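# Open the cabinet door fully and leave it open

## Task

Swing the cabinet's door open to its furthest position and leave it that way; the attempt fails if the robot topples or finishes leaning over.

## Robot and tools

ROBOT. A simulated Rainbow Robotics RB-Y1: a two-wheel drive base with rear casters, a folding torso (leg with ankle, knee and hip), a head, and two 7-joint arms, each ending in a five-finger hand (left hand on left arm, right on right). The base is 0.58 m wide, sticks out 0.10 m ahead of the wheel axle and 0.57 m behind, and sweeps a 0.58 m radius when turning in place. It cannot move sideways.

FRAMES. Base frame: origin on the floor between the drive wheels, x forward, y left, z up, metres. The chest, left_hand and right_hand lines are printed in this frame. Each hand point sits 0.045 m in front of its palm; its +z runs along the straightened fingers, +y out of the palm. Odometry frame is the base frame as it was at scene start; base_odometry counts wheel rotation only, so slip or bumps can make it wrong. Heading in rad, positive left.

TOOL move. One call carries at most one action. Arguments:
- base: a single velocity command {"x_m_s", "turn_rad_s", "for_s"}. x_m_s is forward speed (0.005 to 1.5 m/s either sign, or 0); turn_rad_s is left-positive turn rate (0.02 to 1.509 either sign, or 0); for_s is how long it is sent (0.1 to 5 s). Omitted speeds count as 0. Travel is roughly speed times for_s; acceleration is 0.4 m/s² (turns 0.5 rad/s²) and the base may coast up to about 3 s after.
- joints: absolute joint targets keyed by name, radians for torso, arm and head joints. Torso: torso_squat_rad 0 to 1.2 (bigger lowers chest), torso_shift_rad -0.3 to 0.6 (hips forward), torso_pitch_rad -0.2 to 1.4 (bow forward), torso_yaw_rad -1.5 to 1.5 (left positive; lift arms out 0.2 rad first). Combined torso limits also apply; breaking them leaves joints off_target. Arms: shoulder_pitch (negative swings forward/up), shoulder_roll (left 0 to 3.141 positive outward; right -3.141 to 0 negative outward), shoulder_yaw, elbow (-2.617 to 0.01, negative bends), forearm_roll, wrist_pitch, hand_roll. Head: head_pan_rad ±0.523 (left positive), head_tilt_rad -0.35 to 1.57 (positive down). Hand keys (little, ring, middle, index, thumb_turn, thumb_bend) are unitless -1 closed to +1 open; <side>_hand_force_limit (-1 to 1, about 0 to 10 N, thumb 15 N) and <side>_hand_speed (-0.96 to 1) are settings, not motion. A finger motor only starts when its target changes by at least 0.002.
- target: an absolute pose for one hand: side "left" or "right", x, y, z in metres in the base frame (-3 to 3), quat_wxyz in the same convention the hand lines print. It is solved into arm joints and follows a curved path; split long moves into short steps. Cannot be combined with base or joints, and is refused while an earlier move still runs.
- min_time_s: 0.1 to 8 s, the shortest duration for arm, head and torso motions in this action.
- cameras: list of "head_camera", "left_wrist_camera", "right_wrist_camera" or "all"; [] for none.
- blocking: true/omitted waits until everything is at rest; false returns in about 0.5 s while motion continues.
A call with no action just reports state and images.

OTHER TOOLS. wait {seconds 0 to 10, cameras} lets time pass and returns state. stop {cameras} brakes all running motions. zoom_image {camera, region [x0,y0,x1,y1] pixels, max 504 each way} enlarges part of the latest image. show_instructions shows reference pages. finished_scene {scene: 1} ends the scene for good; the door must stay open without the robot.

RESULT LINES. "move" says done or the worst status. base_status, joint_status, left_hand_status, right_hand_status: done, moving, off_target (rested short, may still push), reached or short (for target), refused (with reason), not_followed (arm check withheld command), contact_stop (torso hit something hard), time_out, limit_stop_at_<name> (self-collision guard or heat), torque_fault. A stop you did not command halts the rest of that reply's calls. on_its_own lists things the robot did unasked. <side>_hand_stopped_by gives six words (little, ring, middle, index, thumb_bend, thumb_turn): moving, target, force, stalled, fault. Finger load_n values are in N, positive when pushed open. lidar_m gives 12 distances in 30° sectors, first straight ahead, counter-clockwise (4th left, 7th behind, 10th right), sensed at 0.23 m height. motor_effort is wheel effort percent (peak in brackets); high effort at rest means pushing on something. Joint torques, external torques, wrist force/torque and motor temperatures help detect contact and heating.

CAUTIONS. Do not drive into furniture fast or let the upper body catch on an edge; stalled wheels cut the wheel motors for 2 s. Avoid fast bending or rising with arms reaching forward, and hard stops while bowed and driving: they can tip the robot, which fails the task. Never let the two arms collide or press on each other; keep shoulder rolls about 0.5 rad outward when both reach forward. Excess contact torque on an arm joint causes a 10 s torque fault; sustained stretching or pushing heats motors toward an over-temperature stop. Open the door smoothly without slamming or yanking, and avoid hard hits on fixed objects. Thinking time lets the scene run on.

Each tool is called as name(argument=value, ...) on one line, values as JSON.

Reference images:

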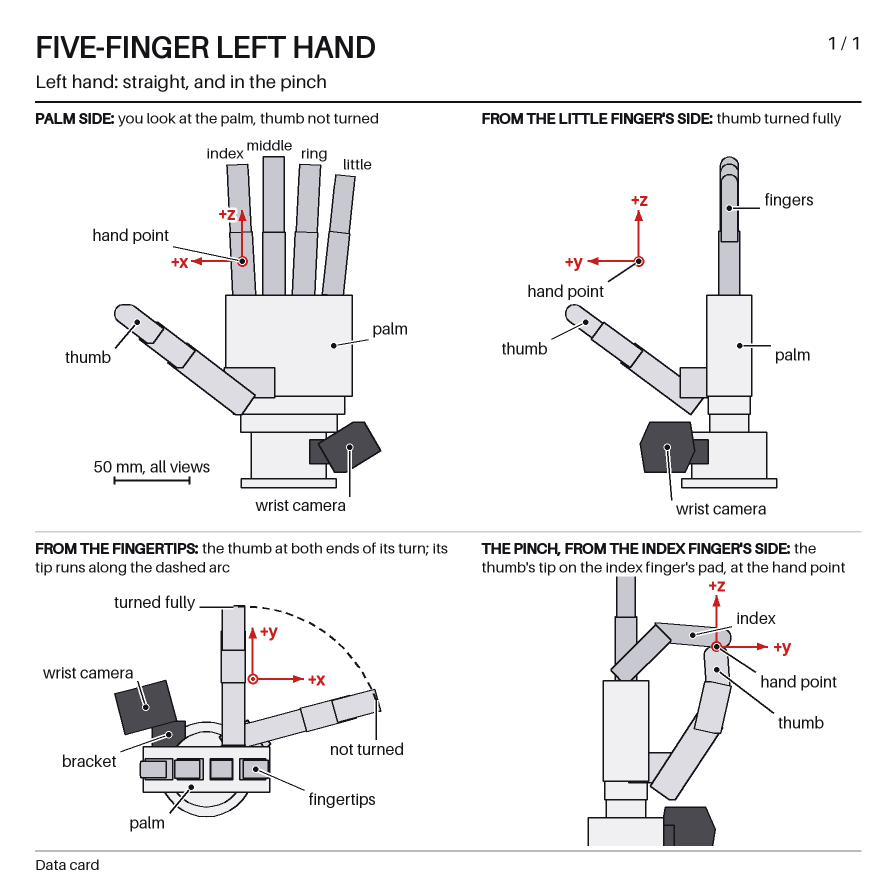

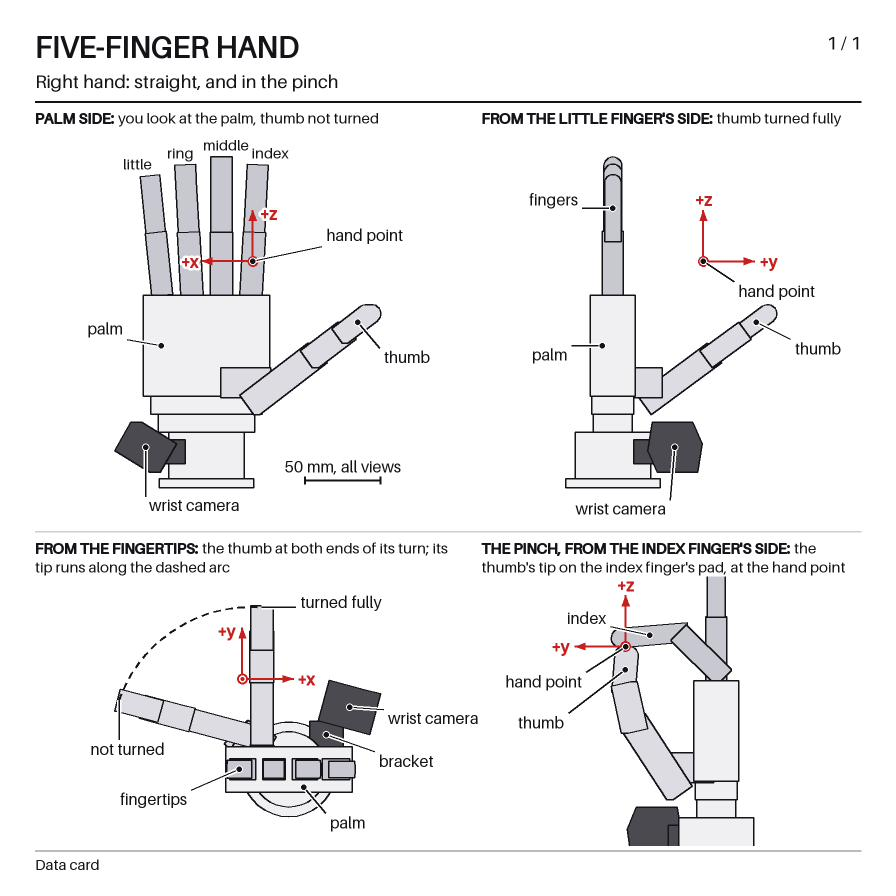

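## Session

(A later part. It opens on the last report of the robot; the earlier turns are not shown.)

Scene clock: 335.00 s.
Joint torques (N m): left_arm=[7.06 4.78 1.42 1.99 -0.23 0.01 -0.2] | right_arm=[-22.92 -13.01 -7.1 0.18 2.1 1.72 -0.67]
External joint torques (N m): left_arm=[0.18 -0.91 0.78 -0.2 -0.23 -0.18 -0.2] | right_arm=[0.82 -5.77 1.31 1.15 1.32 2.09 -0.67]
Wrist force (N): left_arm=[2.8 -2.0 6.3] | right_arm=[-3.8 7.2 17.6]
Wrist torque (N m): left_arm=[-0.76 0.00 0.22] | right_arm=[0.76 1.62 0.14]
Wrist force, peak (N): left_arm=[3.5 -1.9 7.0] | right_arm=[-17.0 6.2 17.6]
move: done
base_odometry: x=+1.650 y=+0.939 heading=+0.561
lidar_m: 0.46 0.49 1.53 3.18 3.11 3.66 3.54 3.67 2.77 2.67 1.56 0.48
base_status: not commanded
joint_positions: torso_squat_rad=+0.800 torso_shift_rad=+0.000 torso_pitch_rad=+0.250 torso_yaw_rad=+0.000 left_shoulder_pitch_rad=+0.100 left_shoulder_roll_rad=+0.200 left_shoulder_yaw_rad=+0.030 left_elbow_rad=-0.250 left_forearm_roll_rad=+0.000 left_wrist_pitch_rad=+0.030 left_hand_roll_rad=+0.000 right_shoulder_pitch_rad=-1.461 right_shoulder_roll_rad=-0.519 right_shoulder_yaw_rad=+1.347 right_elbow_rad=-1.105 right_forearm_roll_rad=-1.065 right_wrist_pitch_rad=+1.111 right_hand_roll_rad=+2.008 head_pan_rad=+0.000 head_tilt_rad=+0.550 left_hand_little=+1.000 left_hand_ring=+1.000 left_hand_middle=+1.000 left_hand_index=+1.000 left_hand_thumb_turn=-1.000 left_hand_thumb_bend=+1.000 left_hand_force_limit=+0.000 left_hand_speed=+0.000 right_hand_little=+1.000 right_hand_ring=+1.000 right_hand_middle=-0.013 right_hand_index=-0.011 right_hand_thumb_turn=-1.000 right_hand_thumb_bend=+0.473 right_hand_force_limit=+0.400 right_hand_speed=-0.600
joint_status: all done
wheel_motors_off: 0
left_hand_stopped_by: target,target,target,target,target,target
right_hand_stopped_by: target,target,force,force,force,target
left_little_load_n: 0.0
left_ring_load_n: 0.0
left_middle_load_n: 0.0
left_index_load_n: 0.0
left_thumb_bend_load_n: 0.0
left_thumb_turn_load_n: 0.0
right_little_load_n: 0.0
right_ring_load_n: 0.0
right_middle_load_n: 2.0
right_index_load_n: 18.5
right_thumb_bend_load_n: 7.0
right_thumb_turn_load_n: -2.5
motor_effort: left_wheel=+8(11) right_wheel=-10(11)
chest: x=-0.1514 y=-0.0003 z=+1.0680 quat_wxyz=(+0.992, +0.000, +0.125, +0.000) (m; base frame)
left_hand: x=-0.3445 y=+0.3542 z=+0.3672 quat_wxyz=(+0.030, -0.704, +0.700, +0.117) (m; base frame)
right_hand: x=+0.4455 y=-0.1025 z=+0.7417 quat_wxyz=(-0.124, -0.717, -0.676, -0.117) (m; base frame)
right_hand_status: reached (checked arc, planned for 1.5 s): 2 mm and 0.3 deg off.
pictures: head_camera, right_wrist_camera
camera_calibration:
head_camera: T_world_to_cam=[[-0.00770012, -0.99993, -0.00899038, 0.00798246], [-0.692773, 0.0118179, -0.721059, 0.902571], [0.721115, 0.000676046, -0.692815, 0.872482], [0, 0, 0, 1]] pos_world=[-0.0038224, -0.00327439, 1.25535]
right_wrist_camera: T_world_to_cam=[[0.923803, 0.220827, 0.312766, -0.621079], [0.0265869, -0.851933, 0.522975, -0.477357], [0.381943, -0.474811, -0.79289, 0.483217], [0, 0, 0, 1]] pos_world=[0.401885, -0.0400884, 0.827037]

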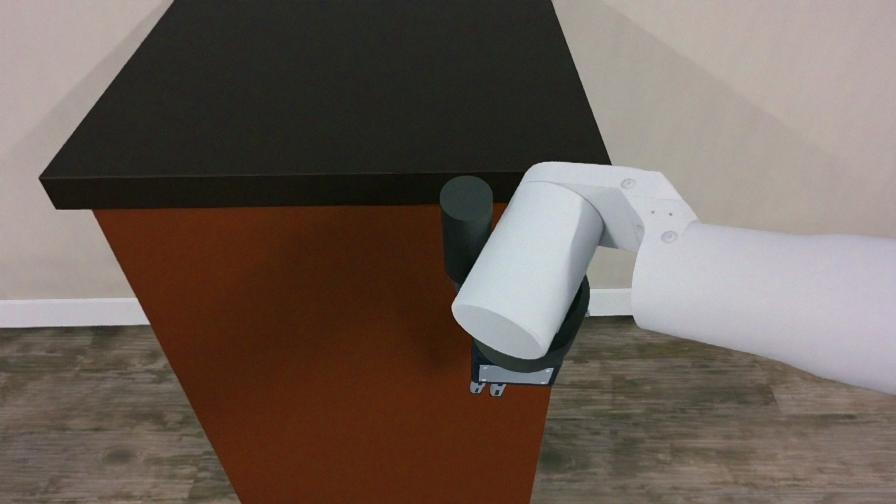

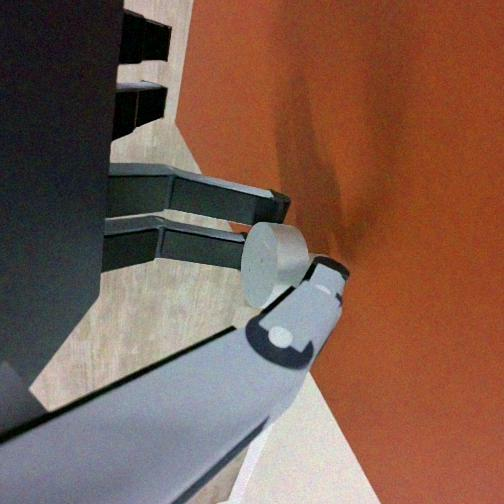

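move(target={"side": "right", "x": 0.405, "y": -0.096, "z": 0.742, "quat_wxyz": [0.1317, 0.7465, 0.6421, 0.1133]}, min_time_s=2, cameras=["right_wrist_camera"])

move(target={"side": "right", "x": 0.360, "y": -0.083, "z": 0.742, "quat_wxyz": [0.1371, 0.7777, 0.6041, 0.1065]}, min_time_s=2, cameras=["right_wrist_camera", "head_camera"])

Scene clock: 347.90 s.
Joint torques (N m): left_arm=[6.97 4.58 1.58 1.92 -0.2 0.02 -0.18] | right_arm=[-23.57 -13.11 -8.82 -0.01 2.87 2.38 -0.69]
External joint torques (N m): left_arm=[0.08 -1.11 0.94 -0.28 -0.19 -0.17 -0.18] | right_arm=[-0.95 -6.5 0.32 1.26 2.01 2.56 -0.69]
Wrist force (N): left_arm=[3.2 -2.0 6.3] | right_arm=[-3.8 4.1 21.4]
Wrist torque (N m): left_arm=[-0.71 -0.09 0.24] | right_arm=[0.76 1.79 0.12]
Wrist force, peak (N): left_arm=[3.5 -2.1 6.8] | right_arm=[-17.8 4.8 17.3]
move: done
base_odometry: x=+1.650 y=+0.939 heading=+0.561
lidar_m: 0.43 0.47 1.53 3.18 3.11 3.66 3.54 3.67 2.77 2.66 1.56 0.44
base_status: not commanded
joint_positions: torso_squat_rad=+0.800 torso_shift_rad=+0.000 torso_pitch_rad=+0.250 torso_yaw_rad=+0.000 left_shoulder_pitch_rad=+0.100 left_shoulder_roll_rad=+0.200 left_shoulder_yaw_rad=+0.030 left_elbow_rad=-0.250 left_forearm_roll_rad=+0.000 left_wrist_pitch_rad=+0.030 left_hand_roll_rad=+0.000 right_shoulder_pitch_rad=-1.457 right_shoulder_roll_rad=-0.540 right_shoulder_yaw_rad=+1.380 right_elbow_rad=-1.300 right_forearm_roll_rad=-0.996 right_wrist_pitch_rad=+1.203 right_hand_roll_rad=+1.740 head_pan_rad=+0.000 head_tilt_rad=+0.550 left_hand_little=+1.000 left_hand_ring=+1.000 left_hand_middle=+1.000 left_hand_index=+1.000 left_hand_thumb_turn=-1.000 left_hand_thumb_bend=+1.000 left_hand_force_limit=+0.000 left_hand_speed=+0.000 right_hand_little=+1.000 right_hand_ring=+1.000 right_hand_middle=-0.013 right_hand_index=-0.011 right_hand_thumb_turn=-1.000 right_hand_thumb_bend=+0.473 right_hand_force_limit=+0.400 right_hand_speed=-0.600
joint_status: all done
wheel_motors_off: 0
left_hand_stopped_by: target,target,target,target,target,target
right_hand_stopped_by: target,target,force,force,force,target
left_little_load_n: 0.0
left_ring_load_n: 0.0
left_middle_load_n: 0.0
left_index_load_n: 0.0
left_thumb_bend_load_n: 0.0
left_thumb_turn_load_n: 0.0
right_little_load_n: 0.0
right_ring_load_n: 0.0
right_middle_load_n: 2.5
right_index_load_n: 23.0
right_thumb_bend_load_n: 5.0
right_thumb_turn_load_n: -1.5
motor_effort: left_wheel=+8(10) right_wheel=-9(11)
chest: x=-0.1513 y=-0.0003 z=+1.0680 quat_wxyz=(+0.992, +0.000, +0.125, +0.000) (m; base frame)
left_hand: x=-0.3446 y=+0.3542 z=+0.3672 quat_wxyz=(+0.030, -0.704, +0.700, +0.117) (m; base frame)
right_hand: x=+0.4044 y=-0.0945 z=+0.7413 quat_wxyz=(-0.129, -0.747, -0.643, -0.111) (m; base frame)
right_hand_status: reached (checked arc, planned for 2.0 s): 2 mm and 0.4 deg off.
pictures: right_wrist_camera
camera_calibration:
right_wrist_camera: T_world_to_cam=[[0.940336, 0.136941, 0.311473, -0.598446], [-0.0493843, -0.850807, 0.523153, -0.438503], [0.336644, -0.507322, -0.793281, 0.518016], [0, 0, 0, 1]] pos_world=[0.366699, -0.0283284, 0.826736]

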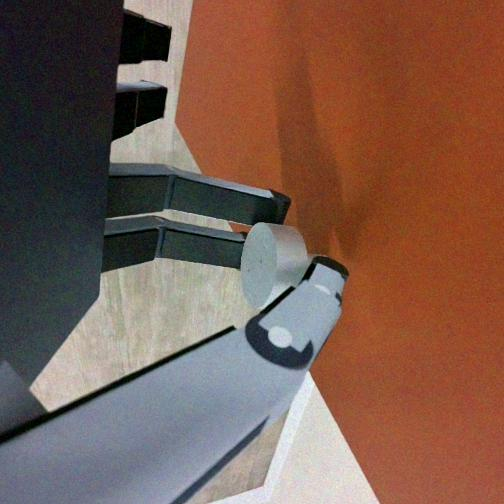

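Scene clock: 350.23 s.
Joint torques (N m): left_arm=[7.15 4.5 1.21 2.01 -0.14 0 -0.09] | right_arm=[-25.34 -9.38 -10.38 -1.63 3.5 2.96 -0.61]
External joint torques (N m): left_arm=[0.25 -1.2 0.58 -0.19 -0.14 -0.19 -0.09] | right_arm=[-3.86 -3.6 -0.96 0.03 2.6 2.95 -0.61]
Wrist force (N): left_arm=[2.4 -0.9 6.3] | right_arm=[-5.4 0.8 27.4]
Wrist torque (N m): left_arm=[-0.53 0.05 0.18] | right_arm=[0.80 1.74 0.05]
Wrist force, peak (N): left_arm=[3.5 -1.7 6.9] | right_arm=[-5.2 0.7 28.2]
move: done
base_odometry: x=+1.650 y=+0.939 heading=+0.561
lidar_m: 0.39 0.44 1.53 3.18 3.12 3.66 3.54 3.67 2.77 2.67 1.56 0.39
base_status: not commanded
joint_positions: torso_squat_rad=+0.800 torso_shift_rad=+0.000 torso_pitch_rad=+0.250 torso_yaw_rad=+0.000 left_shoulder_pitch_rad=+0.100 left_shoulder_roll_rad=+0.200 left_shoulder_yaw_rad=+0.030 left_elbow_rad=-0.250 left_forearm_roll_rad=+0.000 left_wrist_pitch_rad=+0.030 left_hand_roll_rad=+0.000 right_shoulder_pitch_rad=-1.456 right_shoulder_roll_rad=-0.517 right_shoulder_yaw_rad=+1.405 right_elbow_rad=-1.447 right_forearm_roll_rad=-0.942 right_wrist_pitch_rad=+1.312 right_hand_roll_rad=+1.482 head_pan_rad=+0.000 head_tilt_rad=+0.550 left_hand_little=+1.000 left_hand_ring=+1.000 left_hand_middle=+1.000 left_hand_index=+1.000 left_hand_thumb_turn=-1.000 left_hand_thumb_bend=+1.000 left_hand_force_limit=+0.000 left_hand_speed=+0.000 right_hand_little=+1.000 right_hand_ring=+1.000 right_hand_middle=-0.013 right_hand_index=-0.011 right_hand_thumb_turn=-1.000 right_hand_thumb_bend=+0.473 right_hand_force_limit=+0.400 right_hand_speed=-0.600
joint_status: all done
wheel_motors_off: 0
left_hand_stopped_by: target,target,target,target,target,target
right_hand_stopped_by: target,target,force,force,force,target
left_little_load_n: 0.0
left_ring_load_n: 0.0
left_middle_load_n: 0.0
left_index_load_n: 0.0
left_thumb_bend_load_n: 0.0
left_thumb_turn_load_n: 0.0
right_little_load_n: 0.0
right_ring_load_n: 0.0
right_middle_load_n: 8.5
right_index_load_n: 25.0
right_thumb_bend_load_n: 4.5
right_thumb_turn_load_n: -0.5
motor_effort: left_wheel=+9(11) right_wheel=-10(11)
chest: x=-0.1512 y=-0.0003 z=+1.0680 quat_wxyz=(+0.992, +0.000, +0.125, +0.000) (m; base frame)
left_hand: x=-0.3446 y=+0.3542 z=+0.3672 quat_wxyz=(+0.030, -0.704, +0.700, +0.117) (m; base frame)
right_hand: x=+0.3595 y=-0.0825 z=+0.7409 quat_wxyz=(-0.135, -0.778, -0.605, -0.105) (m; base frame)
right_hand_status: reached (checked arc, planned for 2.0 s): 1 mm and 0.3 deg off.
pictures: head_camera, right_wrist_camera
camera_calibration:
head_camera: T_world_to_cam=[[-0.00777592, -0.99993, -0.00892003, 0.00789458], [-0.692976, 0.0118195, -0.720864, 0.902392], [0.720919, 0.000575979, -0.693019, 0.872525], [0, 0, 0, 1]] pos_world=[-0.00362342, -0.00327434, 1.25525]
right_wrist_camera: T_world_to_cam=[[0.948674, 0.0420854, 0.313442, -0.570009], [-0.135736, -0.840994, 0.523742, -0.398909], [0.285644, -0.539406, -0.792117, 0.553765], [0, 0, 0, 1]] pos_world=[0.328427, -0.0127867, 0.826236]

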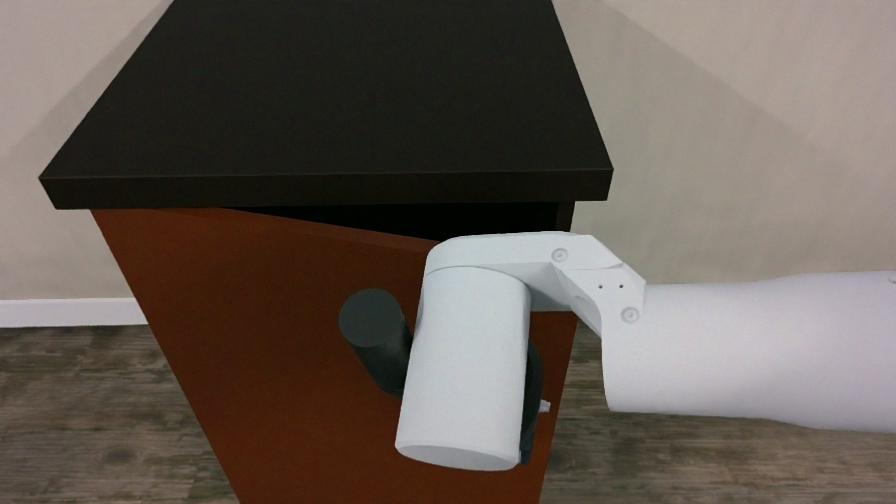

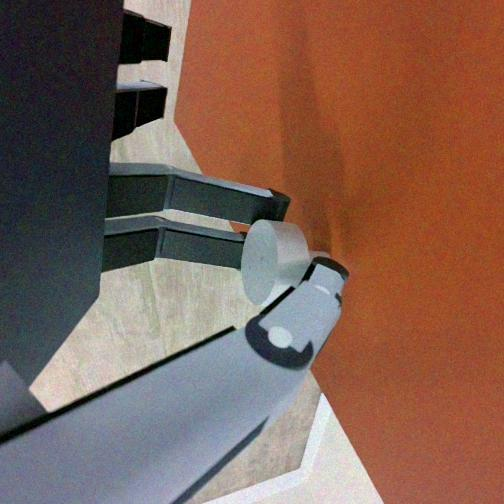

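move(target={"side": "right", "x": 0.316, "y": -0.066, "z": 0.739, "quat_wxyz": [0.1423, 0.8069, 0.5645, 0.0995]}, min_time_s=2)

move(target={"side": "right", "x": 0.275, "y": -0.045, "z": 0.739, "quat_wxyz": [0.1471, 0.8341, 0.5233, 0.0923]}, min_time_s=2, cameras=["right_wrist_camera", "head_camera"])

Scene clock: 386.87 s.
Joint torques (N m): left_arm=[7.37 4.79 1.26 1.9 -0.17 0.05 -0.19] | right_arm=[-20.03 -5.99 -8.43 -2.45 1.92 2.82 -0.57]
External joint torques (N m): left_arm=[0.48 -0.9 0.62 -0.3 -0.17 -0.14 -0.18] | right_arm=[0.4 -1.2 0.95 -0.38 1.03 2.65 -0.56]
Wrist force (N): left_arm=[2.8 -1.2 6.2] | right_arm=[-5.6 3.3 19.2]
Wrist torque (N m): left_arm=[-0.58 -0.01 0.22] | right_arm=[0.65 1.79 0.10]
Wrist force, peak (N): left_arm=[2.9 -1.5 7.2] | right_arm=[-5.0 0.6 28.2]
move: done
base_odometry: x=+1.650 y=+0.939 heading=+0.561
lidar_m: 0.34 0.42 1.53 3.19 3.12 3.66 3.54 3.67 2.76 2.67 1.56 0.34
base_status: not commanded
joint_positions: torso_squat_rad=+0.800 torso_shift_rad=+0.000 torso_pitch_rad=+0.250 torso_yaw_rad=+0.000 left_shoulder_pitch_rad=+0.100 left_shoulder_roll_rad=+0.200 left_shoulder_yaw_rad=+0.030 left_elbow_rad=-0.250 left_forearm_roll_rad=+0.000 left_wrist_pitch_rad=+0.030 left_hand_roll_rad=+0.000 right_shoulder_pitch_rad=-1.455 right_shoulder_roll_rad=-0.447 right_shoulder_yaw_rad=+1.423 right_elbow_rad=-1.524 right_forearm_roll_rad=-0.909 right_wrist_pitch_rad=+1.418 right_hand_roll_rad=+1.258 head_pan_rad=+0.000 head_tilt_rad=+0.550 left_hand_little=+1.000 left_hand_ring=+1.000 left_hand_middle=+1.000 left_hand_index=+1.000 left_hand_thumb_turn=-1.000 left_hand_thumb_bend=+1.000 left_hand_force_limit=+0.000 left_hand_speed=+0.000 right_hand_little=+1.000 right_hand_ring=+1.000 right_hand_middle=-0.013 right_hand_index=-0.011 right_hand_thumb_turn=-1.000 right_hand_thumb_bend=+0.473 right_hand_force_limit=+0.400 right_hand_speed=-0.600
joint_status: all done
wheel_motors_off: 0
left_hand_stopped_by: target,target,target,target,target,target
right_hand_stopped_by: target,target,force,force,force,target
left_little_load_n: -0.5
left_ring_load_n: 0.0
left_middle_load_n: 0.0
left_index_load_n: 0.5
left_thumb_bend_load_n: 0.0
left_thumb_turn_load_n: 0.0
right_little_load_n: 0.0
right_ring_load_n: 0.0
right_middle_load_n: 5.5
right_index_load_n: 18.5
right_thumb_bend_load_n: 8.0
right_thumb_turn_load_n: -1.0
motor_effort: left_wheel=+8(11) right_wheel=-10(11)
chest: x=-0.1512 y=-0.0003 z=+1.0680 quat_wxyz=(+0.992, +0.000, +0.125, +0.000) (m; base frame)
left_hand: x=-0.3446 y=+0.3542 z=+0.3672 quat_wxyz=(+0.030, -0.704, +0.700, +0.117) (m; base frame)
right_hand: x=+0.3161 y=-0.0656 z=+0.7389 quat_wxyz=(-0.141, -0.807, -0.565, -0.099) (m; base frame)
right_hand_status: reached (checked arc, planned for 2.0 s): 0 mm and 0.1 deg off.
pictures: none

Scene clock: 389.20 s.
Joint torques (N m): left_arm=[7.05 4.9 1.31 1.92 -0.2 -0.11 -0.18] | right_arm=[-22.83 -5.01 -8.38 -3.11 1.64 3.87 -0.7]
External joint torques (N m): left_arm=[0.16 -0.8 0.67 -0.28 -0.19 -0.3 -0.18] | right_arm=[-3.37 -1.32 0.84 -0.69 0.78 3.56 -0.7]
Wrist force (N): left_arm=[3.4 -1.6 6.4] | right_arm=[-3.3 1.6 23.8]
Wrist torque (N m): left_arm=[-0.66 -0.09 0.23] | right_arm=[0.66 1.71 0.07]
Wrist force, peak (N): left_arm=[4.1 -1.2 7.2] | right_arm=[-4.0 1.8 24.3]
move: done
base_odometry: x=+1.650 y=+0.939 heading=+0.561
lidar_m: 0.29 0.37 1.53 3.19 3.11 3.66 3.54 3.67 2.77 2.66 1.56 0.29
base_status: not commanded
joint_positions: torso_squat_rad=+0.800 torso_shift_rad=+0.000 torso_pitch_rad=+0.250 torso_yaw_rad=+0.000 left_shoulder_pitch_rad=+0.100 left_shoulder_roll_rad=+0.200 left_shoulder_yaw_rad=+0.030 left_elbow_rad=-0.250 left_forearm_roll_rad=+0.000 left_wrist_pitch_rad=+0.030 left_hand_roll_rad=+0.000 right_shoulder_pitch_rad=-1.458 right_shoulder_roll_rad=-0.346 right_shoulder_yaw_rad=+1.427 right_elbow_rad=-1.542 right_forearm_roll_rad=-0.901 right_wrist_pitch_rad=+1.520 right_hand_roll_rad=+1.069 head_pan_rad=+0.000 head_tilt_rad=+0.550 left_hand_little=+1.000 left_hand_ring=+1.000 left_hand_middle=+1.000 left_hand_index=+1.000 left_hand_thumb_turn=-1.000 left_hand_thumb_bend=+1.000 left_hand_force_limit=+0.000 left_hand_speed=+0.000 right_hand_little=+1.000 right_hand_ring=+1.000 right_hand_middle=-0.013 right_hand_index=-0.011 right_hand_thumb_turn=-1.000 right_hand_thumb_bend=+0.474 right_hand_force_limit=+0.400 right_hand_speed=-0.600
joint_status: all done
wheel_motors_off: 0
left_hand_stopped_by: target,target,target,target,target,target
right_hand_stopped_by: target,target,force,force,force,target
left_little_load_n: 0.0
left_ring_load_n: 0.0
left_middle_load_n: 0.0
left_index_load_n: -0.5
left_thumb_bend_load_n: 0.0
left_thumb_turn_load_n: 0.0
right_little_load_n: 0.0
right_ring_load_n: 0.0
right_middle_load_n: 8.0
right_index_load_n: 21.0
right_thumb_bend_load_n: 6.5
right_thumb_turn_load_n: -1.5
motor_effort: left_wheel=+9(11) right_wheel=-9(11)
chest: x=-0.1513 y=-0.0003 z=+1.0680 quat_wxyz=(+0.992, +0.000, +0.125, +0.000) (m; base frame)
left_hand: x=-0.3446 y=+0.3542 z=+0.3672 quat_wxyz=(+0.030, -0.704, +0.700, +0.117) (m; base frame)
right_hand: x=+0.2746 y=-0.0447 z=+0.7386 quat_wxyz=(-0.146, -0.834, -0.524, -0.092) (m; base frame)
right_hand_status: reached (checked arc, planned for 2.0 s): 1 mm and 0.1 deg off.
pictures: head_camera, right_wrist_camera
camera_calibration:
head_camera: T_world_to_cam=[[-0.00777459, -0.99993, -0.00892111, 0.00789605], [-0.692874, 0.0118194, -0.720962, 0.902518], [0.721017, 0.00057602, -0.692917, 0.872538], [0, 0, 0, 1]] pos_world=[-0.00372303, -0.00327434, 1.25535]
right_wrist_camera: T_world_to_cam=[[0.937076, -0.147169, 0.316592, -0.498045], [-0.30195, -0.796843, 0.523323, -0.329503], [0.175258, -0.585988, -0.79114, 0.623941], [0, 0, 0, 1]] pos_world=[0.257862, 0.0297631, 0.823738]

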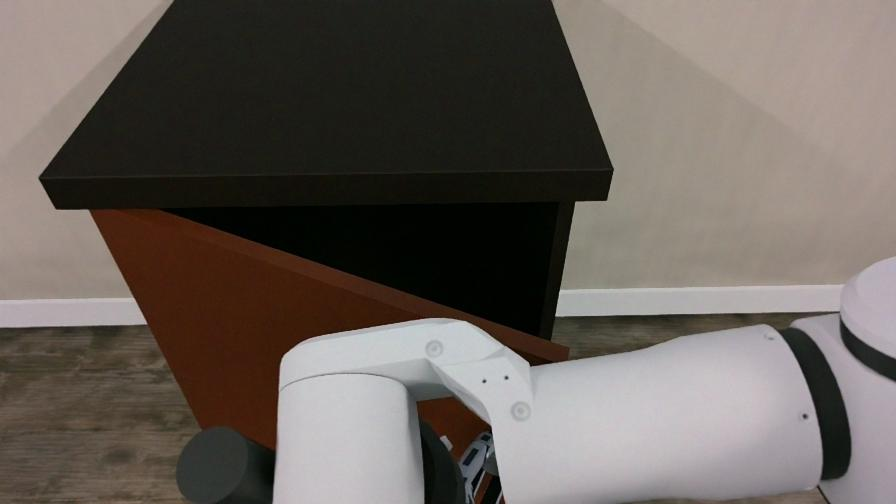

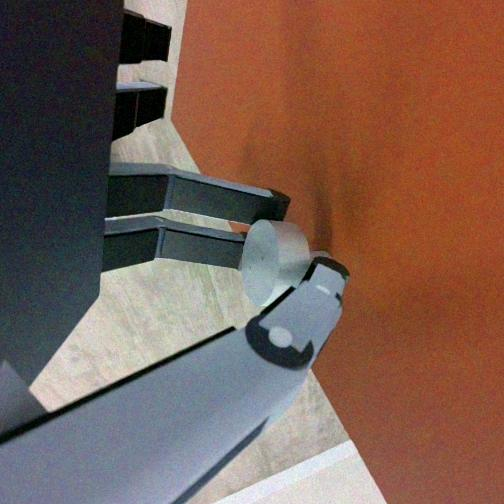

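move(target={"side": "right", "x": 0.245, "y": -0.026, "z": 0.737, "quat_wxyz": [0.1504, 0.8529, 0.4919, 0.0868]}, min_time_s=1.5)

move(target={"side": "right", "x": 0.217, "y": -0.005, "z": 0.737, "quat_wxyz": [0.1536, 0.871, 0.4594, 0.081]}, min_time_s=1.5, cameras=["right_wrist_camera", "head_camera"])

Scene clock: 401.73 s.
Joint torques (N m): left_arm=[7.36 4.69 1.64 2.02 -0.19 0.03 -0.15] | right_arm=[-18.89 -2.75 -9.74 -1.8 0.42 2.65 -0.7]
External joint torques (N m): left_arm=[0.47 -1.01 1 -0.18 -0.18 -0.16 -0.14] | right_arm=[-0.19 0 -0.74 0.86 -0.4 2.26 -0.7]
Wrist force (N): left_arm=[2.8 -1.3 6.1] | right_arm=[-4.3 4.9 15.6]
Wrist torque (N m): left_arm=[-0.60 -0.04 0.23] | right_arm=[0.64 1.84 0.10]
Wrist force, peak (N): left_arm=[3.2 -1.2 7.4] | right_arm=[1.5 1.1 26.8]
move: done
base_odometry: x=+1.650 y=+0.939 heading=+0.561
lidar_m: 0.26 0.35 1.53 3.18 3.11 3.66 3.54 3.66 2.78 2.66 1.56 0.26
base_status: not commanded
joint_positions: torso_squat_rad=+0.800 torso_shift_rad=+0.000 torso_pitch_rad=+0.250 torso_yaw_rad=+0.000 left_shoulder_pitch_rad=+0.100 left_shoulder_roll_rad=+0.200 left_shoulder_yaw_rad=+0.030 left_elbow_rad=-0.250 left_forearm_roll_rad=+0.000 left_wrist_pitch_rad=+0.030 left_hand_roll_rad=+0.000 right_shoulder_pitch_rad=-1.459 right_shoulder_roll_rad=-0.249 right_shoulder_yaw_rad=+1.426 right_elbow_rad=-1.513 right_forearm_roll_rad=-0.899 right_wrist_pitch_rad=+1.584 right_hand_roll_rad=+0.946 head_pan_rad=+0.000 head_tilt_rad=+0.550 left_hand_little=+1.000 left_hand_ring=+1.000 left_hand_middle=+1.000 left_hand_index=+1.000 left_hand_thumb_turn=-1.000 left_hand_thumb_bend=+1.000 left_hand_force_limit=+0.000 left_hand_speed=+0.000 right_hand_little=+1.000 right_hand_ring=+1.000 right_hand_middle=-0.013 right_hand_index=-0.011 right_hand_thumb_turn=-1.000 right_hand_thumb_bend=+0.474 right_hand_force_limit=+0.400 right_hand_speed=-0.600
joint_status: all done
wheel_motors_off: 0
left_hand_stopped_by: target,target,target,target,target,target
right_hand_stopped_by: target,target,force,force,force,target
left_little_load_n: 0.0
left_ring_load_n: 0.0
left_middle_load_n: 0.0
left_index_load_n: 0.0
left_thumb_bend_load_n: 0.0
left_thumb_turn_load_n: 0.0
right_little_load_n: 0.0
right_ring_load_n: 0.0
right_middle_load_n: 3.5
right_index_load_n: 13.5
right_thumb_bend_load_n: 8.0
right_thumb_turn_load_n: -2.5
motor_effort: left_wheel=+9(10) right_wheel=-10(11)
chest: x=-0.1514 y=-0.0003 z=+1.0680 quat_wxyz=(+0.992, +0.000, +0.125, +0.000) (m; base frame)
left_hand: x=-0.3445 y=+0.3542 z=+0.3672 quat_wxyz=(+0.030, -0.704, +0.700, +0.117) (m; base frame)
right_hand: x=+0.2449 y=-0.0259 z=+0.7369 quat_wxyz=(-0.150, -0.853, -0.492, -0.087) (m; base frame)
right_hand_status: reached (checked arc, planned for 1.5 s): 0 mm and 0.0 deg off.
pictures: none

Scene clock: 403.57 s.
Joint torques (N m): left_arm=[7.3 4.46 1.25 2 -0.26 -0.01 -0.23] | right_arm=[-18.98 -1.18 -10.39 -2.06 0.29 2.44 -0.38]
External joint torques (N m): left_arm=[0.42 -1.24 0.62 -0.2 -0.25 -0.2 -0.23] | right_arm=[-1.03 0.67 -1.6 0.81 -0.47 2 -0.38]
Wrist force (N): left_arm=[3.2 -0.9 6.3] | right_arm=[-7.1 3.7 16.8]
Wrist torque (N m): left_arm=[-0.53 -0.07 0.22] | right_arm=[0.72 1.83 0.15]
Wrist force, peak (N): left_arm=[3.5 -1.6 6.9] | right_arm=[-3.3 2.5 18.6]
move: done
base_odometry: x=+1.650 y=+0.939 heading=+0.561
lidar_m: 0.22 0.31 1.53 3.18 3.12 3.66 3.54 3.67 2.77 2.66 1.55 1.13
base_status: not commanded
joint_positions: torso_squat_rad=+0.800 torso_shift_rad=+0.000 torso_pitch_rad=+0.250 torso_yaw_rad=+0.000 left_shoulder_pitch_rad=+0.100 left_shoulder_roll_rad=+0.200 left_shoulder_yaw_rad=+0.030 left_elbow_rad=-0.250 left_forearm_roll_rad=+0.000 left_wrist_pitch_rad=+0.030 left_hand_roll_rad=+0.000 right_shoulder_pitch_rad=-1.460 right_shoulder_roll_rad=-0.152 right_shoulder_yaw_rad=+1.417 right_elbow_rad=-1.468 right_forearm_roll_rad=-0.904 right_wrist_pitch_rad=+1.633 right_hand_roll_rad=+0.846 head_pan_rad=+0.000 head_tilt_rad=+0.550 left_hand_little=+1.000 left_hand_ring=+1.000 left_hand_middle=+1.000 left_hand_index=+1.000 left_hand_thumb_turn=-1.000 left_hand_thumb_bend=+1.000 left_hand_force_limit=+0.000 left_hand_speed=+0.000 right_hand_little=+1.000 right_hand_ring=+1.000 right_hand_middle=-0.013 right_hand_index=-0.012 right_hand_thumb_turn=-1.000 right_hand_thumb_bend=+0.472 right_hand_force_limit=+0.400 right_hand_speed=-0.600
joint_status: all done
wheel_motors_off: 0
left_hand_stopped_by: target,target,target,target,target,target
right_hand_stopped_by: target,target,force,force,force,target
left_little_load_n: 0.0
left_ring_load_n: 0.0
left_middle_load_n: -0.5
left_index_load_n: 0.0
left_thumb_bend_load_n: 0.0
left_thumb_turn_load_n: 0.0
right_little_load_n: 0.0
right_ring_load_n: 0.0
right_middle_load_n: 3.0
right_index_load_n: 10.5
right_thumb_bend_load_n: 2.0
right_thumb_turn_load_n: -0.5
motor_effort: left_wheel=+8(10) right_wheel=-10(11)
chest: x=-0.1514 y=-0.0003 z=+1.0680 quat_wxyz=(+0.992, +0.000, +0.125, +0.000) (m; base frame)
left_hand: x=-0.3445 y=+0.3542 z=+0.3672 quat_wxyz=(+0.030, -0.704, +0.700, +0.117) (m; base frame)
right_hand: x=+0.2171 y=-0.0055 z=+0.7365 quat_wxyz=(-0.149, -0.870, -0.463, -0.082) (m; base frame)
right_hand_status: reached (checked arc, planned for 1.5 s): 1 mm and 0.7 deg off.
pictures: head_camera, right_wrist_camera
camera_calibration:
head_camera: T_world_to_cam=[[-0.00777325, -0.99993, -0.0089222, 0.00789741], [-0.692772, 0.0118194, -0.72106, 0.902641], [0.721115, 0.000576061, -0.692815, 0.87241], [0, 0, 0, 1]] pos_world=[-0.00372264, -0.00327434, 1.25535]
right_wrist_camera: T_world_to_cam=[[0.907555, -0.279847, 0.313097, -0.429366], [-0.41037, -0.749241, 0.51984, -0.288201], [0.0891091, -0.600269, -0.794819, 0.676746], [0, 0, 0, 1]] pos_world=[0.2111, 0.0701404, 0.822141]

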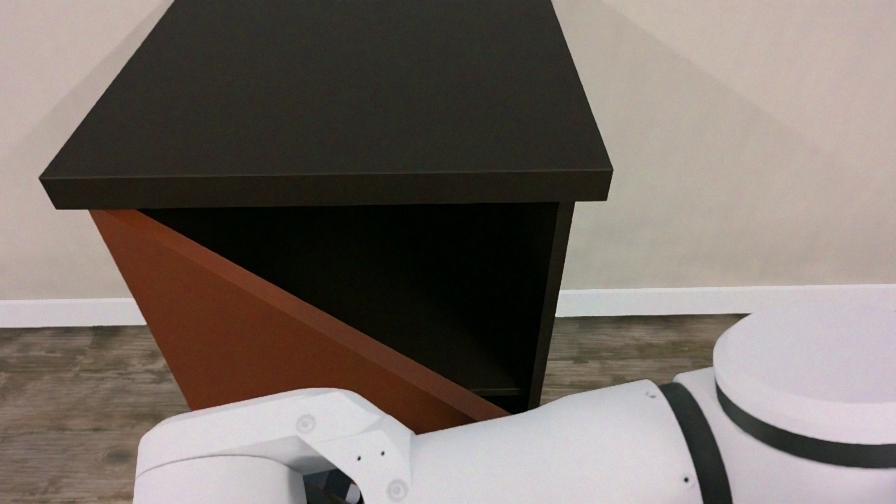

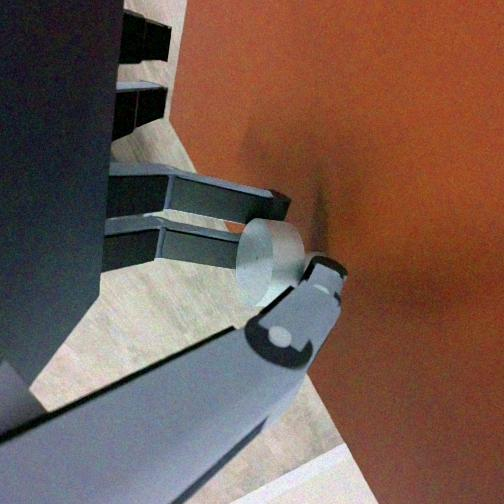

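move(joints={"right_hand_speed": -0.3, "right_hand_thumb_bend": 1.0, "right_hand_index": 1.0, "right_hand_middle": 1.0}, cameras=["right_wrist_camera"])

move(base={"x_m_s": -0.15, "for_s": 1.33}, cameras=["right_wrist_camera", "head_camera"])

Scene clock: 434.97 s.
Joint torques (N m): left_arm=[7.19 4.66 1.29 1.93 -0.17 -0.02 -0.15] | right_arm=[-18.11 -1.5 -10.28 -2.45 0.72 0.91 -0.37]
External joint torques (N m): left_arm=[0.31 -1.03 0.65 -0.27 -0.17 -0.21 -0.15] | right_arm=[-0.16 0.34 -1.49 0.43 -0.04 0.48 -0.37]
Wrist force (N): left_arm=[3.1 -1.7 6.1] | right_arm=[-11.9 5.6 8.8]
Wrist torque (N m): left_arm=[-0.66 -0.07 0.25] | right_arm=[0.61 1.85 0.16]
Wrist force, peak (N): left_arm=[3.6 -1.8 7.0] | right_arm=[-7.9 3.3 17.0]
move: done
base_odometry: x=+1.650 y=+0.939 heading=+0.561
lidar_m: 0.22 0.32 1.53 3.18 3.12 3.66 3.54 3.67 2.77 2.67 1.56 0.24
base_status: not commanded
joint_positions: torso_squat_rad=+0.800 torso_shift_rad=+0.000 torso_pitch_rad=+0.250 torso_yaw_rad=+0.000 left_shoulder_pitch_rad=+0.100 left_shoulder_roll_rad=+0.200 left_shoulder_yaw_rad=+0.030 left_elbow_rad=-0.250 left_forearm_roll_rad=+0.000 left_wrist_pitch_rad=+0.030 left_hand_roll_rad=+0.000 right_shoulder_pitch_rad=-1.460 right_shoulder_roll_rad=-0.152 right_shoulder_yaw_rad=+1.417 right_elbow_rad=-1.468 right_forearm_roll_rad=-0.904 right_wrist_pitch_rad=+1.633 right_hand_roll_rad=+0.846 head_pan_rad=+0.000 head_tilt_rad=+0.550 left_hand_little=+1.000 left_hand_ring=+1.000 left_hand_middle=+1.000 left_hand_index=+1.000 left_hand_thumb_turn=-1.000 left_hand_thumb_bend=+1.000 left_hand_force_limit=+0.000 left_hand_speed=+0.000 right_hand_little=+1.000 right_hand_ring=+1.000 right_hand_middle=+1.000 right_hand_index=+1.000 right_hand_thumb_turn=-1.000 right_hand_thumb_bend=+1.000 right_hand_force_limit=+0.400 right_hand_speed=-0.300
joint_status: all done
wheel_motors_off: 0
left_hand_stopped_by: target,target,target,target,target,target
right_hand_stopped_by: target,target,target,target,target,target
left_little_load_n: 0.0
left_ring_load_n: 0.0
left_middle_load_n: 0.0
left_index_load_n: 0.0
left_thumb_bend_load_n: 0.0
left_thumb_turn_load_n: 0.0
right_little_load_n: 0.0
right_ring_load_n: 0.0
right_middle_load_n: 0.0
right_index_load_n: 0.0
right_thumb_bend_load_n: 0.0
right_thumb_turn_load_n: -0.5
motor_effort: left_wheel=+9(10) right_wheel=-10(10)
chest: x=-0.1514 y=-0.0003 z=+1.0680 quat_wxyz=(+0.992, +0.000, +0.125, +0.000) (m; base frame)
left_hand: x=-0.3445 y=+0.3542 z=+0.3672 quat_wxyz=(+0.030, -0.704, +0.700, +0.117) (m; base frame)
right_hand: x=+0.2171 y=-0.0056 z=+0.7366 quat_wxyz=(-0.150, -0.870, -0.463, -0.082) (m; base frame)
pictures: right_wrist_camera
camera_calibration:
right_wrist_camera: T_world_to_cam=[[0.907472, -0.279909, 0.313281, -0.429556], [-0.410552, -0.749041, 0.519985, -0.288423], [0.0891125, -0.60049, -0.794651, 0.676642], [0, 0, 0, 1]] pos_world=[0.2111, 0.0700398, 0.822241]

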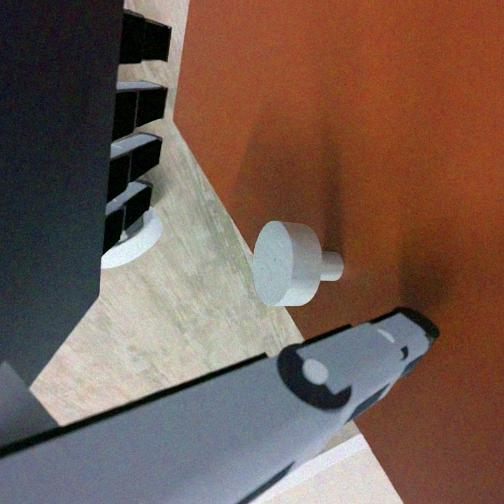

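Scene clock: 437.20 s.
Joint torques (N m): left_arm=[7.06 4.58 0.96 1.89 -0.11 -0.14 -0.17] | right_arm=[-17.64 -1.81 -9.68 -2.68 0.82 0.91 -0.35]
External joint torques (N m): left_arm=[0.18 -1.12 0.32 -0.31 -0.11 -0.34 -0.17] | right_arm=[0.31 0.04 -0.89 0.2 0.06 0.48 -0.34]
Wrist force (N): left_arm=[3.4 -1.7 6.3] | right_arm=[-12.0 5.1 9.2]
Wrist torque (N m): left_arm=[-0.66 -0.13 0.23] | right_arm=[0.50 1.83 0.12]
Wrist force, peak (N): left_arm=[3.9 -1.9 6.6] | right_arm=[-12.7 6.2 9.1]
move: done
base_odometry: x=+1.481 y=+0.833 heading=+0.562
lidar_m: 0.42 0.57 1.81 3.18 3.01 3.45 3.34 3.46 2.77 2.67 1.84 1.34
base_status: done (sent for 1.33 of 1.33 s)
joint_positions: torso_squat_rad=+0.800 torso_shift_rad=+0.000 torso_pitch_rad=+0.250 torso_yaw_rad=+0.000 left_shoulder_pitch_rad=+0.100 left_shoulder_roll_rad=+0.200 left_shoulder_yaw_rad=+0.030 left_elbow_rad=-0.250 left_forearm_roll_rad=+0.000 left_wrist_pitch_rad=+0.030 left_hand_roll_rad=+0.000 right_shoulder_pitch_rad=-1.461 right_shoulder_roll_rad=-0.152 right_shoulder_yaw_rad=+1.417 right_elbow_rad=-1.468 right_forearm_roll_rad=-0.904 right_wrist_pitch_rad=+1.633 right_hand_roll_rad=+0.846 head_pan_rad=+0.000 head_tilt_rad=+0.550 left_hand_little=+1.000 left_hand_ring=+1.000 left_hand_middle=+1.000 left_hand_index=+1.000 left_hand_thumb_turn=-1.000 left_hand_thumb_bend=+1.000 left_hand_force_limit=+0.000 left_hand_speed=+0.000 right_hand_little=+1.000 right_hand_ring=+1.000 right_hand_middle=+1.000 right_hand_index=+1.000 right_hand_thumb_turn=-1.000 right_hand_thumb_bend=+1.000 right_hand_force_limit=+0.400 right_hand_speed=-0.300
joint_status: not commanded
wheel_motors_off: 0
left_hand_stopped_by: target,target,target,target,target,target
right_hand_stopped_by: target,target,target,target,target,target
left_little_load_n: 0.0
left_ring_load_n: 0.0
left_middle_load_n: 0.0
left_index_load_n: 0.0
left_thumb_bend_load_n: 0.0
left_thumb_turn_load_n: 0.0
right_little_load_n: 0.0
right_ring_load_n: 0.0
right_middle_load_n: 0.0
right_index_load_n: 0.0
right_thumb_bend_load_n: 0.0
right_thumb_turn_load_n: 0.0
motor_effort: left_wheel=+4(29) right_wheel=-12(25)
chest: x=-0.1515 y=-0.0003 z=+1.0680 quat_wxyz=(+0.992, +0.000, +0.125, +0.000) (m; base frame)
left_hand: x=-0.3445 y=+0.3542 z=+0.3671 quat_wxyz=(+0.030, -0.704, +0.700, +0.117) (m; base frame)
right_hand: x=+0.2171 y=-0.0055 z=+0.7367 quat_wxyz=(-0.150, -0.870, -0.463, -0.082) (m; base frame)
pictures: head_camera, right_wrist_camera
camera_calibration:
head_camera: T_world_to_cam=[[-0.00777059, -0.99993, -0.00892436, 0.00789858], [-0.692568, 0.0118192, -0.721256, 0.902749], [0.721311, 0.000576144, -0.692611, 0.872298], [0, 0, 0, 1]] pos_world=[-0.00392186, -0.00327434, 1.25535]
right_wrist_camera: T_world_to_cam=[[0.90731, -0.280001, 0.31367, -0.429839], [-0.410847, -0.749023, 0.519778, -0.288168], [0.0894083, -0.60047, -0.794633, 0.676703], [0, 0, 0, 1]] pos_world=[0.211101, 0.0701398, 0.822342]

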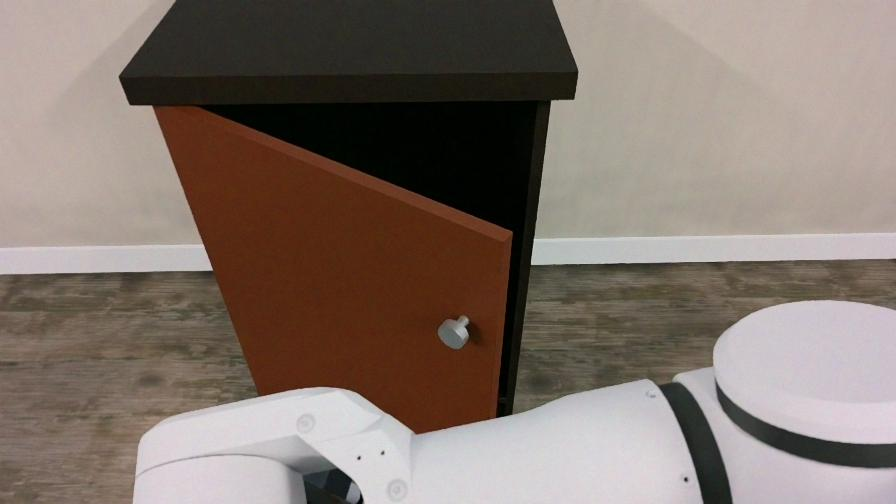

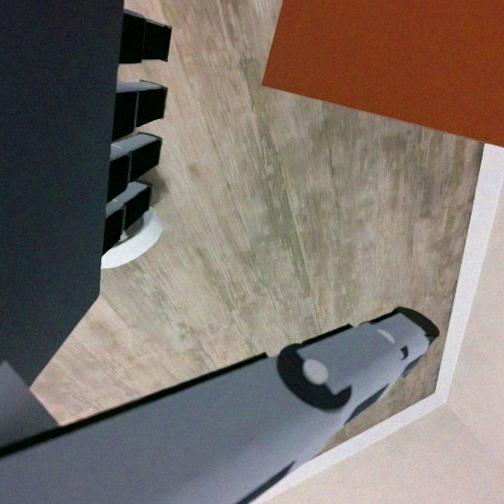

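move(joints={"right_hand_thumb_bend": 0.2})

move(target={"side": "right", "x": 0.30, "y": -0.22, "z": 0.76, "quat_wxyz": [0, 0.8845, 0.4666, 0]}, min_time_s=2, cameras=["head_camera"])

move(target={"side": "right", "x": 0.48, "y": -0.22, "z": 0.76, "quat_wxyz": [0, 0.8845, 0.4666, 0]}, min_time_s=2, cameras=["right_wrist_camera", "head_camera"])

Scene clock: 465.00 s.
Joint torques (N m): left_arm=[7.19 4.56 1.31 1.96 -0.2 -0.11 -0.19] | right_arm=[-17.84 -1.6 -9.77 -2.74 0.78 0.77 -0.3]
External joint torques (N m): left_arm=[0.31 -1.14 0.67 -0.24 -0.2 -0.3 -0.19] | right_arm=[0.11 0.24 -0.98 0.14 0.02 0.34 -0.3]
Wrist force (N): left_arm=[2.9 -2.0 6.5] | right_arm=[-11.7 5.6 8.8]
Wrist torque (N m): left_arm=[-0.73 0.00 0.27] | right_arm=[0.60 1.81 0.17]
Wrist force, peak (N): left_arm=[3.6 -1.6 6.9] | right_arm=[-12.6 6.3 9.3]
move: done
base_odometry: x=+1.481 y=+0.833 heading=+0.562
lidar_m: 0.42 0.57 1.81 3.18 3.02 3.45 3.33 3.47 2.77 2.67 1.84 1.35
base_status: not commanded
joint_positions: torso_squat_rad=+0.800 torso_shift_rad=+0.000 torso_pitch_rad=+0.250 torso_yaw_rad=+0.000 left_shoulder_pitch_rad=+0.100 left_shoulder_roll_rad=+0.200 left_shoulder_yaw_rad=+0.030 left_elbow_rad=-0.250 left_forearm_roll_rad=+0.000 left_wrist_pitch_rad=+0.030 left_hand_roll_rad=+0.000 right_shoulder_pitch_rad=-1.461 right_shoulder_roll_rad=-0.152 right_shoulder_yaw_rad=+1.417 right_elbow_rad=-1.468 right_forearm_roll_rad=-0.904 right_wrist_pitch_rad=+1.633 right_hand_roll_rad=+0.846 head_pan_rad=+0.000 head_tilt_rad=+0.550 left_hand_little=+1.000 left_hand_ring=+1.000 left_hand_middle=+1.000 left_hand_index=+1.000 left_hand_thumb_turn=-1.000 left_hand_thumb_bend=+1.000 left_hand_force_limit=+0.000 left_hand_speed=+0.000 right_hand_little=+1.000 right_hand_ring=+1.000 right_hand_middle=+1.000 right_hand_index=+1.000 right_hand_thumb_turn=-1.000 right_hand_thumb_bend=+0.200 right_hand_force_limit=+0.400 right_hand_speed=-0.300
joint_status: all done
wheel_motors_off: 0
left_hand_stopped_by: target,target,target,target,target,target
right_hand_stopped_by: target,target,target,target,target,target
left_little_load_n: 0.0
left_ring_load_n: 0.0
left_middle_load_n: 0.0
left_index_load_n: 0.0
left_thumb_bend_load_n: 0.5
left_thumb_turn_load_n: 0.0
right_little_load_n: 0.0
right_ring_load_n: 0.0
right_middle_load_n: 0.0
right_index_load_n: 0.0
right_thumb_bend_load_n: 0.0
right_thumb_turn_load_n: 0.0
motor_effort: left_wheel=+4(6) right_wheel=-14(15)
chest: x=-0.1515 y=-0.0003 z=+1.0680 quat_wxyz=(+0.992, +0.000, +0.125, +0.000) (m; base frame)
left_hand: x=-0.3445 y=+0.3542 z=+0.3671 quat_wxyz=(+0.030, -0.704, +0.700, +0.117) (m; base frame)
right_hand: x=+0.2171 y=-0.0055 z=+0.7367 quat_wxyz=(-0.150, -0.870, -0.463, -0.082) (m; base frame)
pictures: none

Scene clock: 467.33 s.
Joint torques (N m): left_arm=[7.16 4.58 1.4 1.94 -0.19 -0.08 -0.27] | right_arm=[-17.51 -9.23 -11.12 -2.73 0.05 -0.2 0.26]
External joint torques (N m): left_arm=[0.28 -1.13 0.76 -0.25 -0.19 -0.27 -0.27] | right_arm=[2.79 -0.34 -1.09 -0.86 -0.18 -0.14 0.26]
Wrist force (N): left_arm=[3.0 -1.3 6.3] | right_arm=[-11.6 7.8 8.9]
Wrist torque (N m): left_arm=[-0.61 -0.03 0.22] | right_arm=[0.73 1.80 0.39]
Wrist force, peak (N): left_arm=[3.5 -1.4 6.9] | right_arm=[-12.0 7.3 9.1]
move: done
base_odometry: x=+1.481 y=+0.833 heading=+0.562
lidar_m: 0.43 0.57 1.81 3.18 3.02 3.45 3.34 3.46 2.77 2.67 1.84 1.34
base_status: not commanded
joint_positions: torso_squat_rad=+0.800 torso_shift_rad=+0.000 torso_pitch_rad=+0.250 torso_yaw_rad=+0.000 left_shoulder_pitch_rad=+0.100 left_shoulder_roll_rad=+0.200 left_shoulder_yaw_rad=+0.030 left_elbow_rad=-0.250 left_forearm_roll_rad=+0.000 left_wrist_pitch_rad=+0.030 left_hand_roll_rad=+0.000 right_shoulder_pitch_rad=-1.297 right_shoulder_roll_rad=-0.908 right_shoulder_yaw_rad=+1.119 right_elbow_rad=-1.584 right_forearm_roll_rad=-1.329 right_wrist_pitch_rad=+1.443 right_hand_roll_rad=+1.560 head_pan_rad=+0.000 head_tilt_rad=+0.550 left_hand_little=+1.000 left_hand_ring=+1.000 left_hand_middle=+1.000 left_hand_index=+1.000 left_hand_thumb_turn=-1.000 left_hand_thumb_bend=+1.000 left_hand_force_limit=+0.000 left_hand_speed=+0.000 right_hand_little=+1.000 right_hand_ring=+1.000 right_hand_middle=+1.000 right_hand_index=+1.000 right_hand_thumb_turn=-1.000 right_hand_thumb_bend=+0.200 right_hand_force_limit=+0.400 right_hand_speed=-0.300
joint_status: all done
wheel_motors_off: 0
left_hand_stopped_by: target,target,target,target,target,target
right_hand_stopped_by: target,target,target,target,target,target
left_little_load_n: 0.0
left_ring_load_n: 0.0
left_middle_load_n: 0.0
left_index_load_n: -0.5
left_thumb_bend_load_n: 0.0
left_thumb_turn_load_n: 0.0
right_little_load_n: 0.0
right_ring_load_n: 0.0
right_middle_load_n: 0.0
right_index_load_n: 0.0
right_thumb_bend_load_n: 0.0
right_thumb_turn_load_n: 0.0
motor_effort: left_wheel=+4(5) right_wheel=-12(15)
chest: x=-0.1515 y=-0.0003 z=+1.0680 quat_wxyz=(+0.992, +0.000, +0.125, +0.000) (m; base frame)
left_hand: x=-0.3445 y=+0.3542 z=+0.3671 quat_wxyz=(+0.030, -0.704, +0.700, +0.117) (m; base frame)
right_hand: x=+0.3001 y=-0.2200 z=+0.7602 quat_wxyz=(+0.000, -0.884, -0.467, -0.001) (m; base frame)
right_hand_status: reached (checked arc, planned for 2.0 s): 0 mm and 0.1 deg off.
pictures: head_camera
camera_calibration:
head_camera: T_world_to_cam=[[-0.00777059, -0.99993, -0.00892436, 0.00789858], [-0.692568, 0.0118192, -0.721256, 0.902749], [0.721311, 0.000576144, -0.692611, 0.872298], [0, 0, 0, 1]] pos_world=[-0.00392186, -0.00327434, 1.25535]

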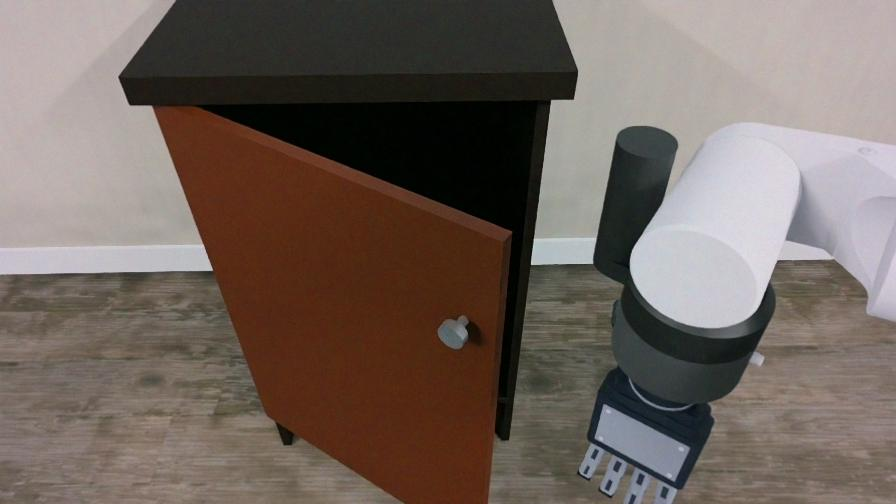

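Scene clock: 469.67 s.
Joint torques (N m): left_arm=[7.01 4.83 1.5 1.94 -0.15 -0.07 -0.17] | right_arm=[-24.77 -9.12 -3.52 -1.02 0.53 -0.48 0.04]
External joint torques (N m): left_arm=[0.14 -0.87 0.86 -0.26 -0.15 -0.26 -0.16] | right_arm=[1.37 0 -1.08 0.77 0.3 0.04 0.04]
Wrist force (N): left_arm=[3.0 -1.0 6.6] | right_arm=[-12.9 6.6 8.9]
Wrist torque (N m): left_arm=[-0.60 -0.06 0.23] | right_arm=[0.58 1.95 0.27]
Wrist force, peak (N): left_arm=[3.2 -1.8 6.9] | right_arm=[-12.9 7.7 9.7]
move: short
base_odometry: x=+1.481 y=+0.833 heading=+0.562
lidar_m: 0.42 0.57 1.81 3.18 3.02 3.45 3.35 3.46 2.78 2.67 1.84 1.35
base_status: not commanded
joint_positions: torso_squat_rad=+0.800 torso_shift_rad=+0.000 torso_pitch_rad=+0.250 torso_yaw_rad=+0.000 left_shoulder_pitch_rad=+0.100 left_shoulder_roll_rad=+0.200 left_shoulder_yaw_rad=+0.030 left_elbow_rad=-0.250 left_forearm_roll_rad=+0.000 left_wrist_pitch_rad=+0.030 left_hand_roll_rad=+0.000 right_shoulder_pitch_rad=-1.558 right_shoulder_roll_rad=-0.383 right_shoulder_yaw_rad=+1.036 right_elbow_rad=-0.267 right_forearm_roll_rad=-1.321 right_wrist_pitch_rad=+1.167 right_hand_roll_rad=+2.355 head_pan_rad=+0.000 head_tilt_rad=+0.550 left_hand_little=+1.000 left_hand_ring=+1.000 left_hand_middle=+1.000 left_hand_index=+1.000 left_hand_thumb_turn=-1.000 left_hand_thumb_bend=+1.000 left_hand_force_limit=+0.000 left_hand_speed=+0.000 right_hand_little=+1.000 right_hand_ring=+1.000 right_hand_middle=+1.000 right_hand_index=+1.000 right_hand_thumb_turn=-1.000 right_hand_thumb_bend=+0.200 right_hand_force_limit=+0.400 right_hand_speed=-0.300
joint_status: all done
wheel_motors_off: 0
left_hand_stopped_by: target,target,target,target,target,target
right_hand_stopped_by: target,target,target,target,target,target
left_little_load_n: 0.0
left_ring_load_n: 0.0
left_middle_load_n: 0.0
left_index_load_n: 0.0
left_thumb_bend_load_n: 0.0
left_thumb_turn_load_n: 0.0
right_little_load_n: 0.0
right_ring_load_n: 0.0
right_middle_load_n: 0.0
right_index_load_n: 0.0
right_thumb_bend_load_n: 0.0
right_thumb_turn_load_n: 0.0
motor_effort: left_wheel=+3(5) right_wheel=-13(15)
chest: x=-0.1515 y=-0.0003 z=+1.0680 quat_wxyz=(+0.992, +0.000, +0.125, +0.000) (m; base frame)
left_hand: x=-0.3445 y=+0.3542 z=+0.3671 quat_wxyz=(+0.030, -0.704, +0.700, +0.117) (m; base frame)
right_hand: x=+0.4793 y=-0.2201 z=+0.7603 quat_wxyz=(-0.035, -0.868, -0.485, -0.099) (m; base frame)
right_hand_status: short (checked arc, as near as the solve gets, planned for 2.0 s): 1 mm and 12.3 deg off. The place is met; only the turn is off.
pictures: head_camera, right_wrist_camera
camera_calibration:
head_camera: T_world_to_cam=[[-0.00783873, -0.999929, -0.00899751, 0.00799057], [-0.692566, 0.0119192, -0.721256, 0.902748], [0.721311, 0.000577643, -0.692611, 0.872297], [0, 0, 0, 1]] pos_world=[-0.00392208, -0.00327391, 1.25535]
right_wrist_camera: T_world_to_cam=[[0.945849, -0.272354, 0.176618, -0.647858], [-0.320745, -0.867834, 0.379455, -0.31606], [0.0499289, -0.415556, -0.908196, 0.689116], [0, 0, 0, 1]] pos_world=[0.476994, -0.164369, 0.860206]

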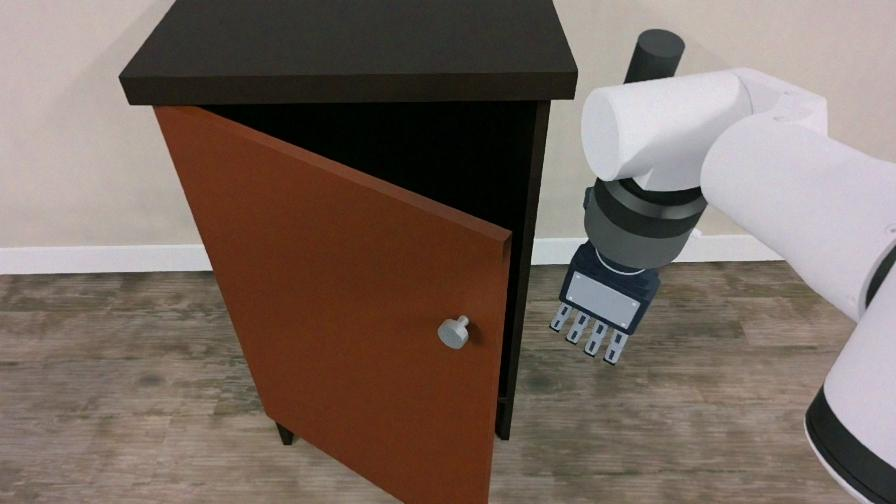

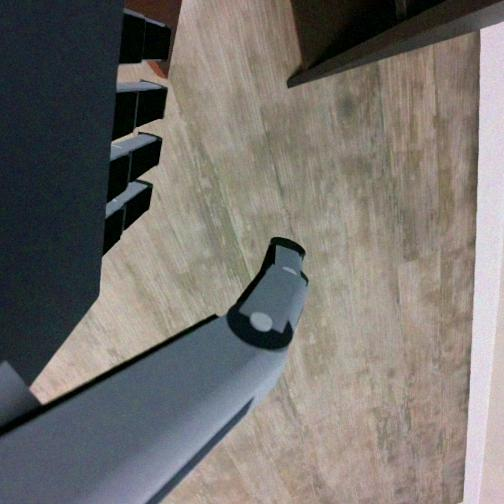

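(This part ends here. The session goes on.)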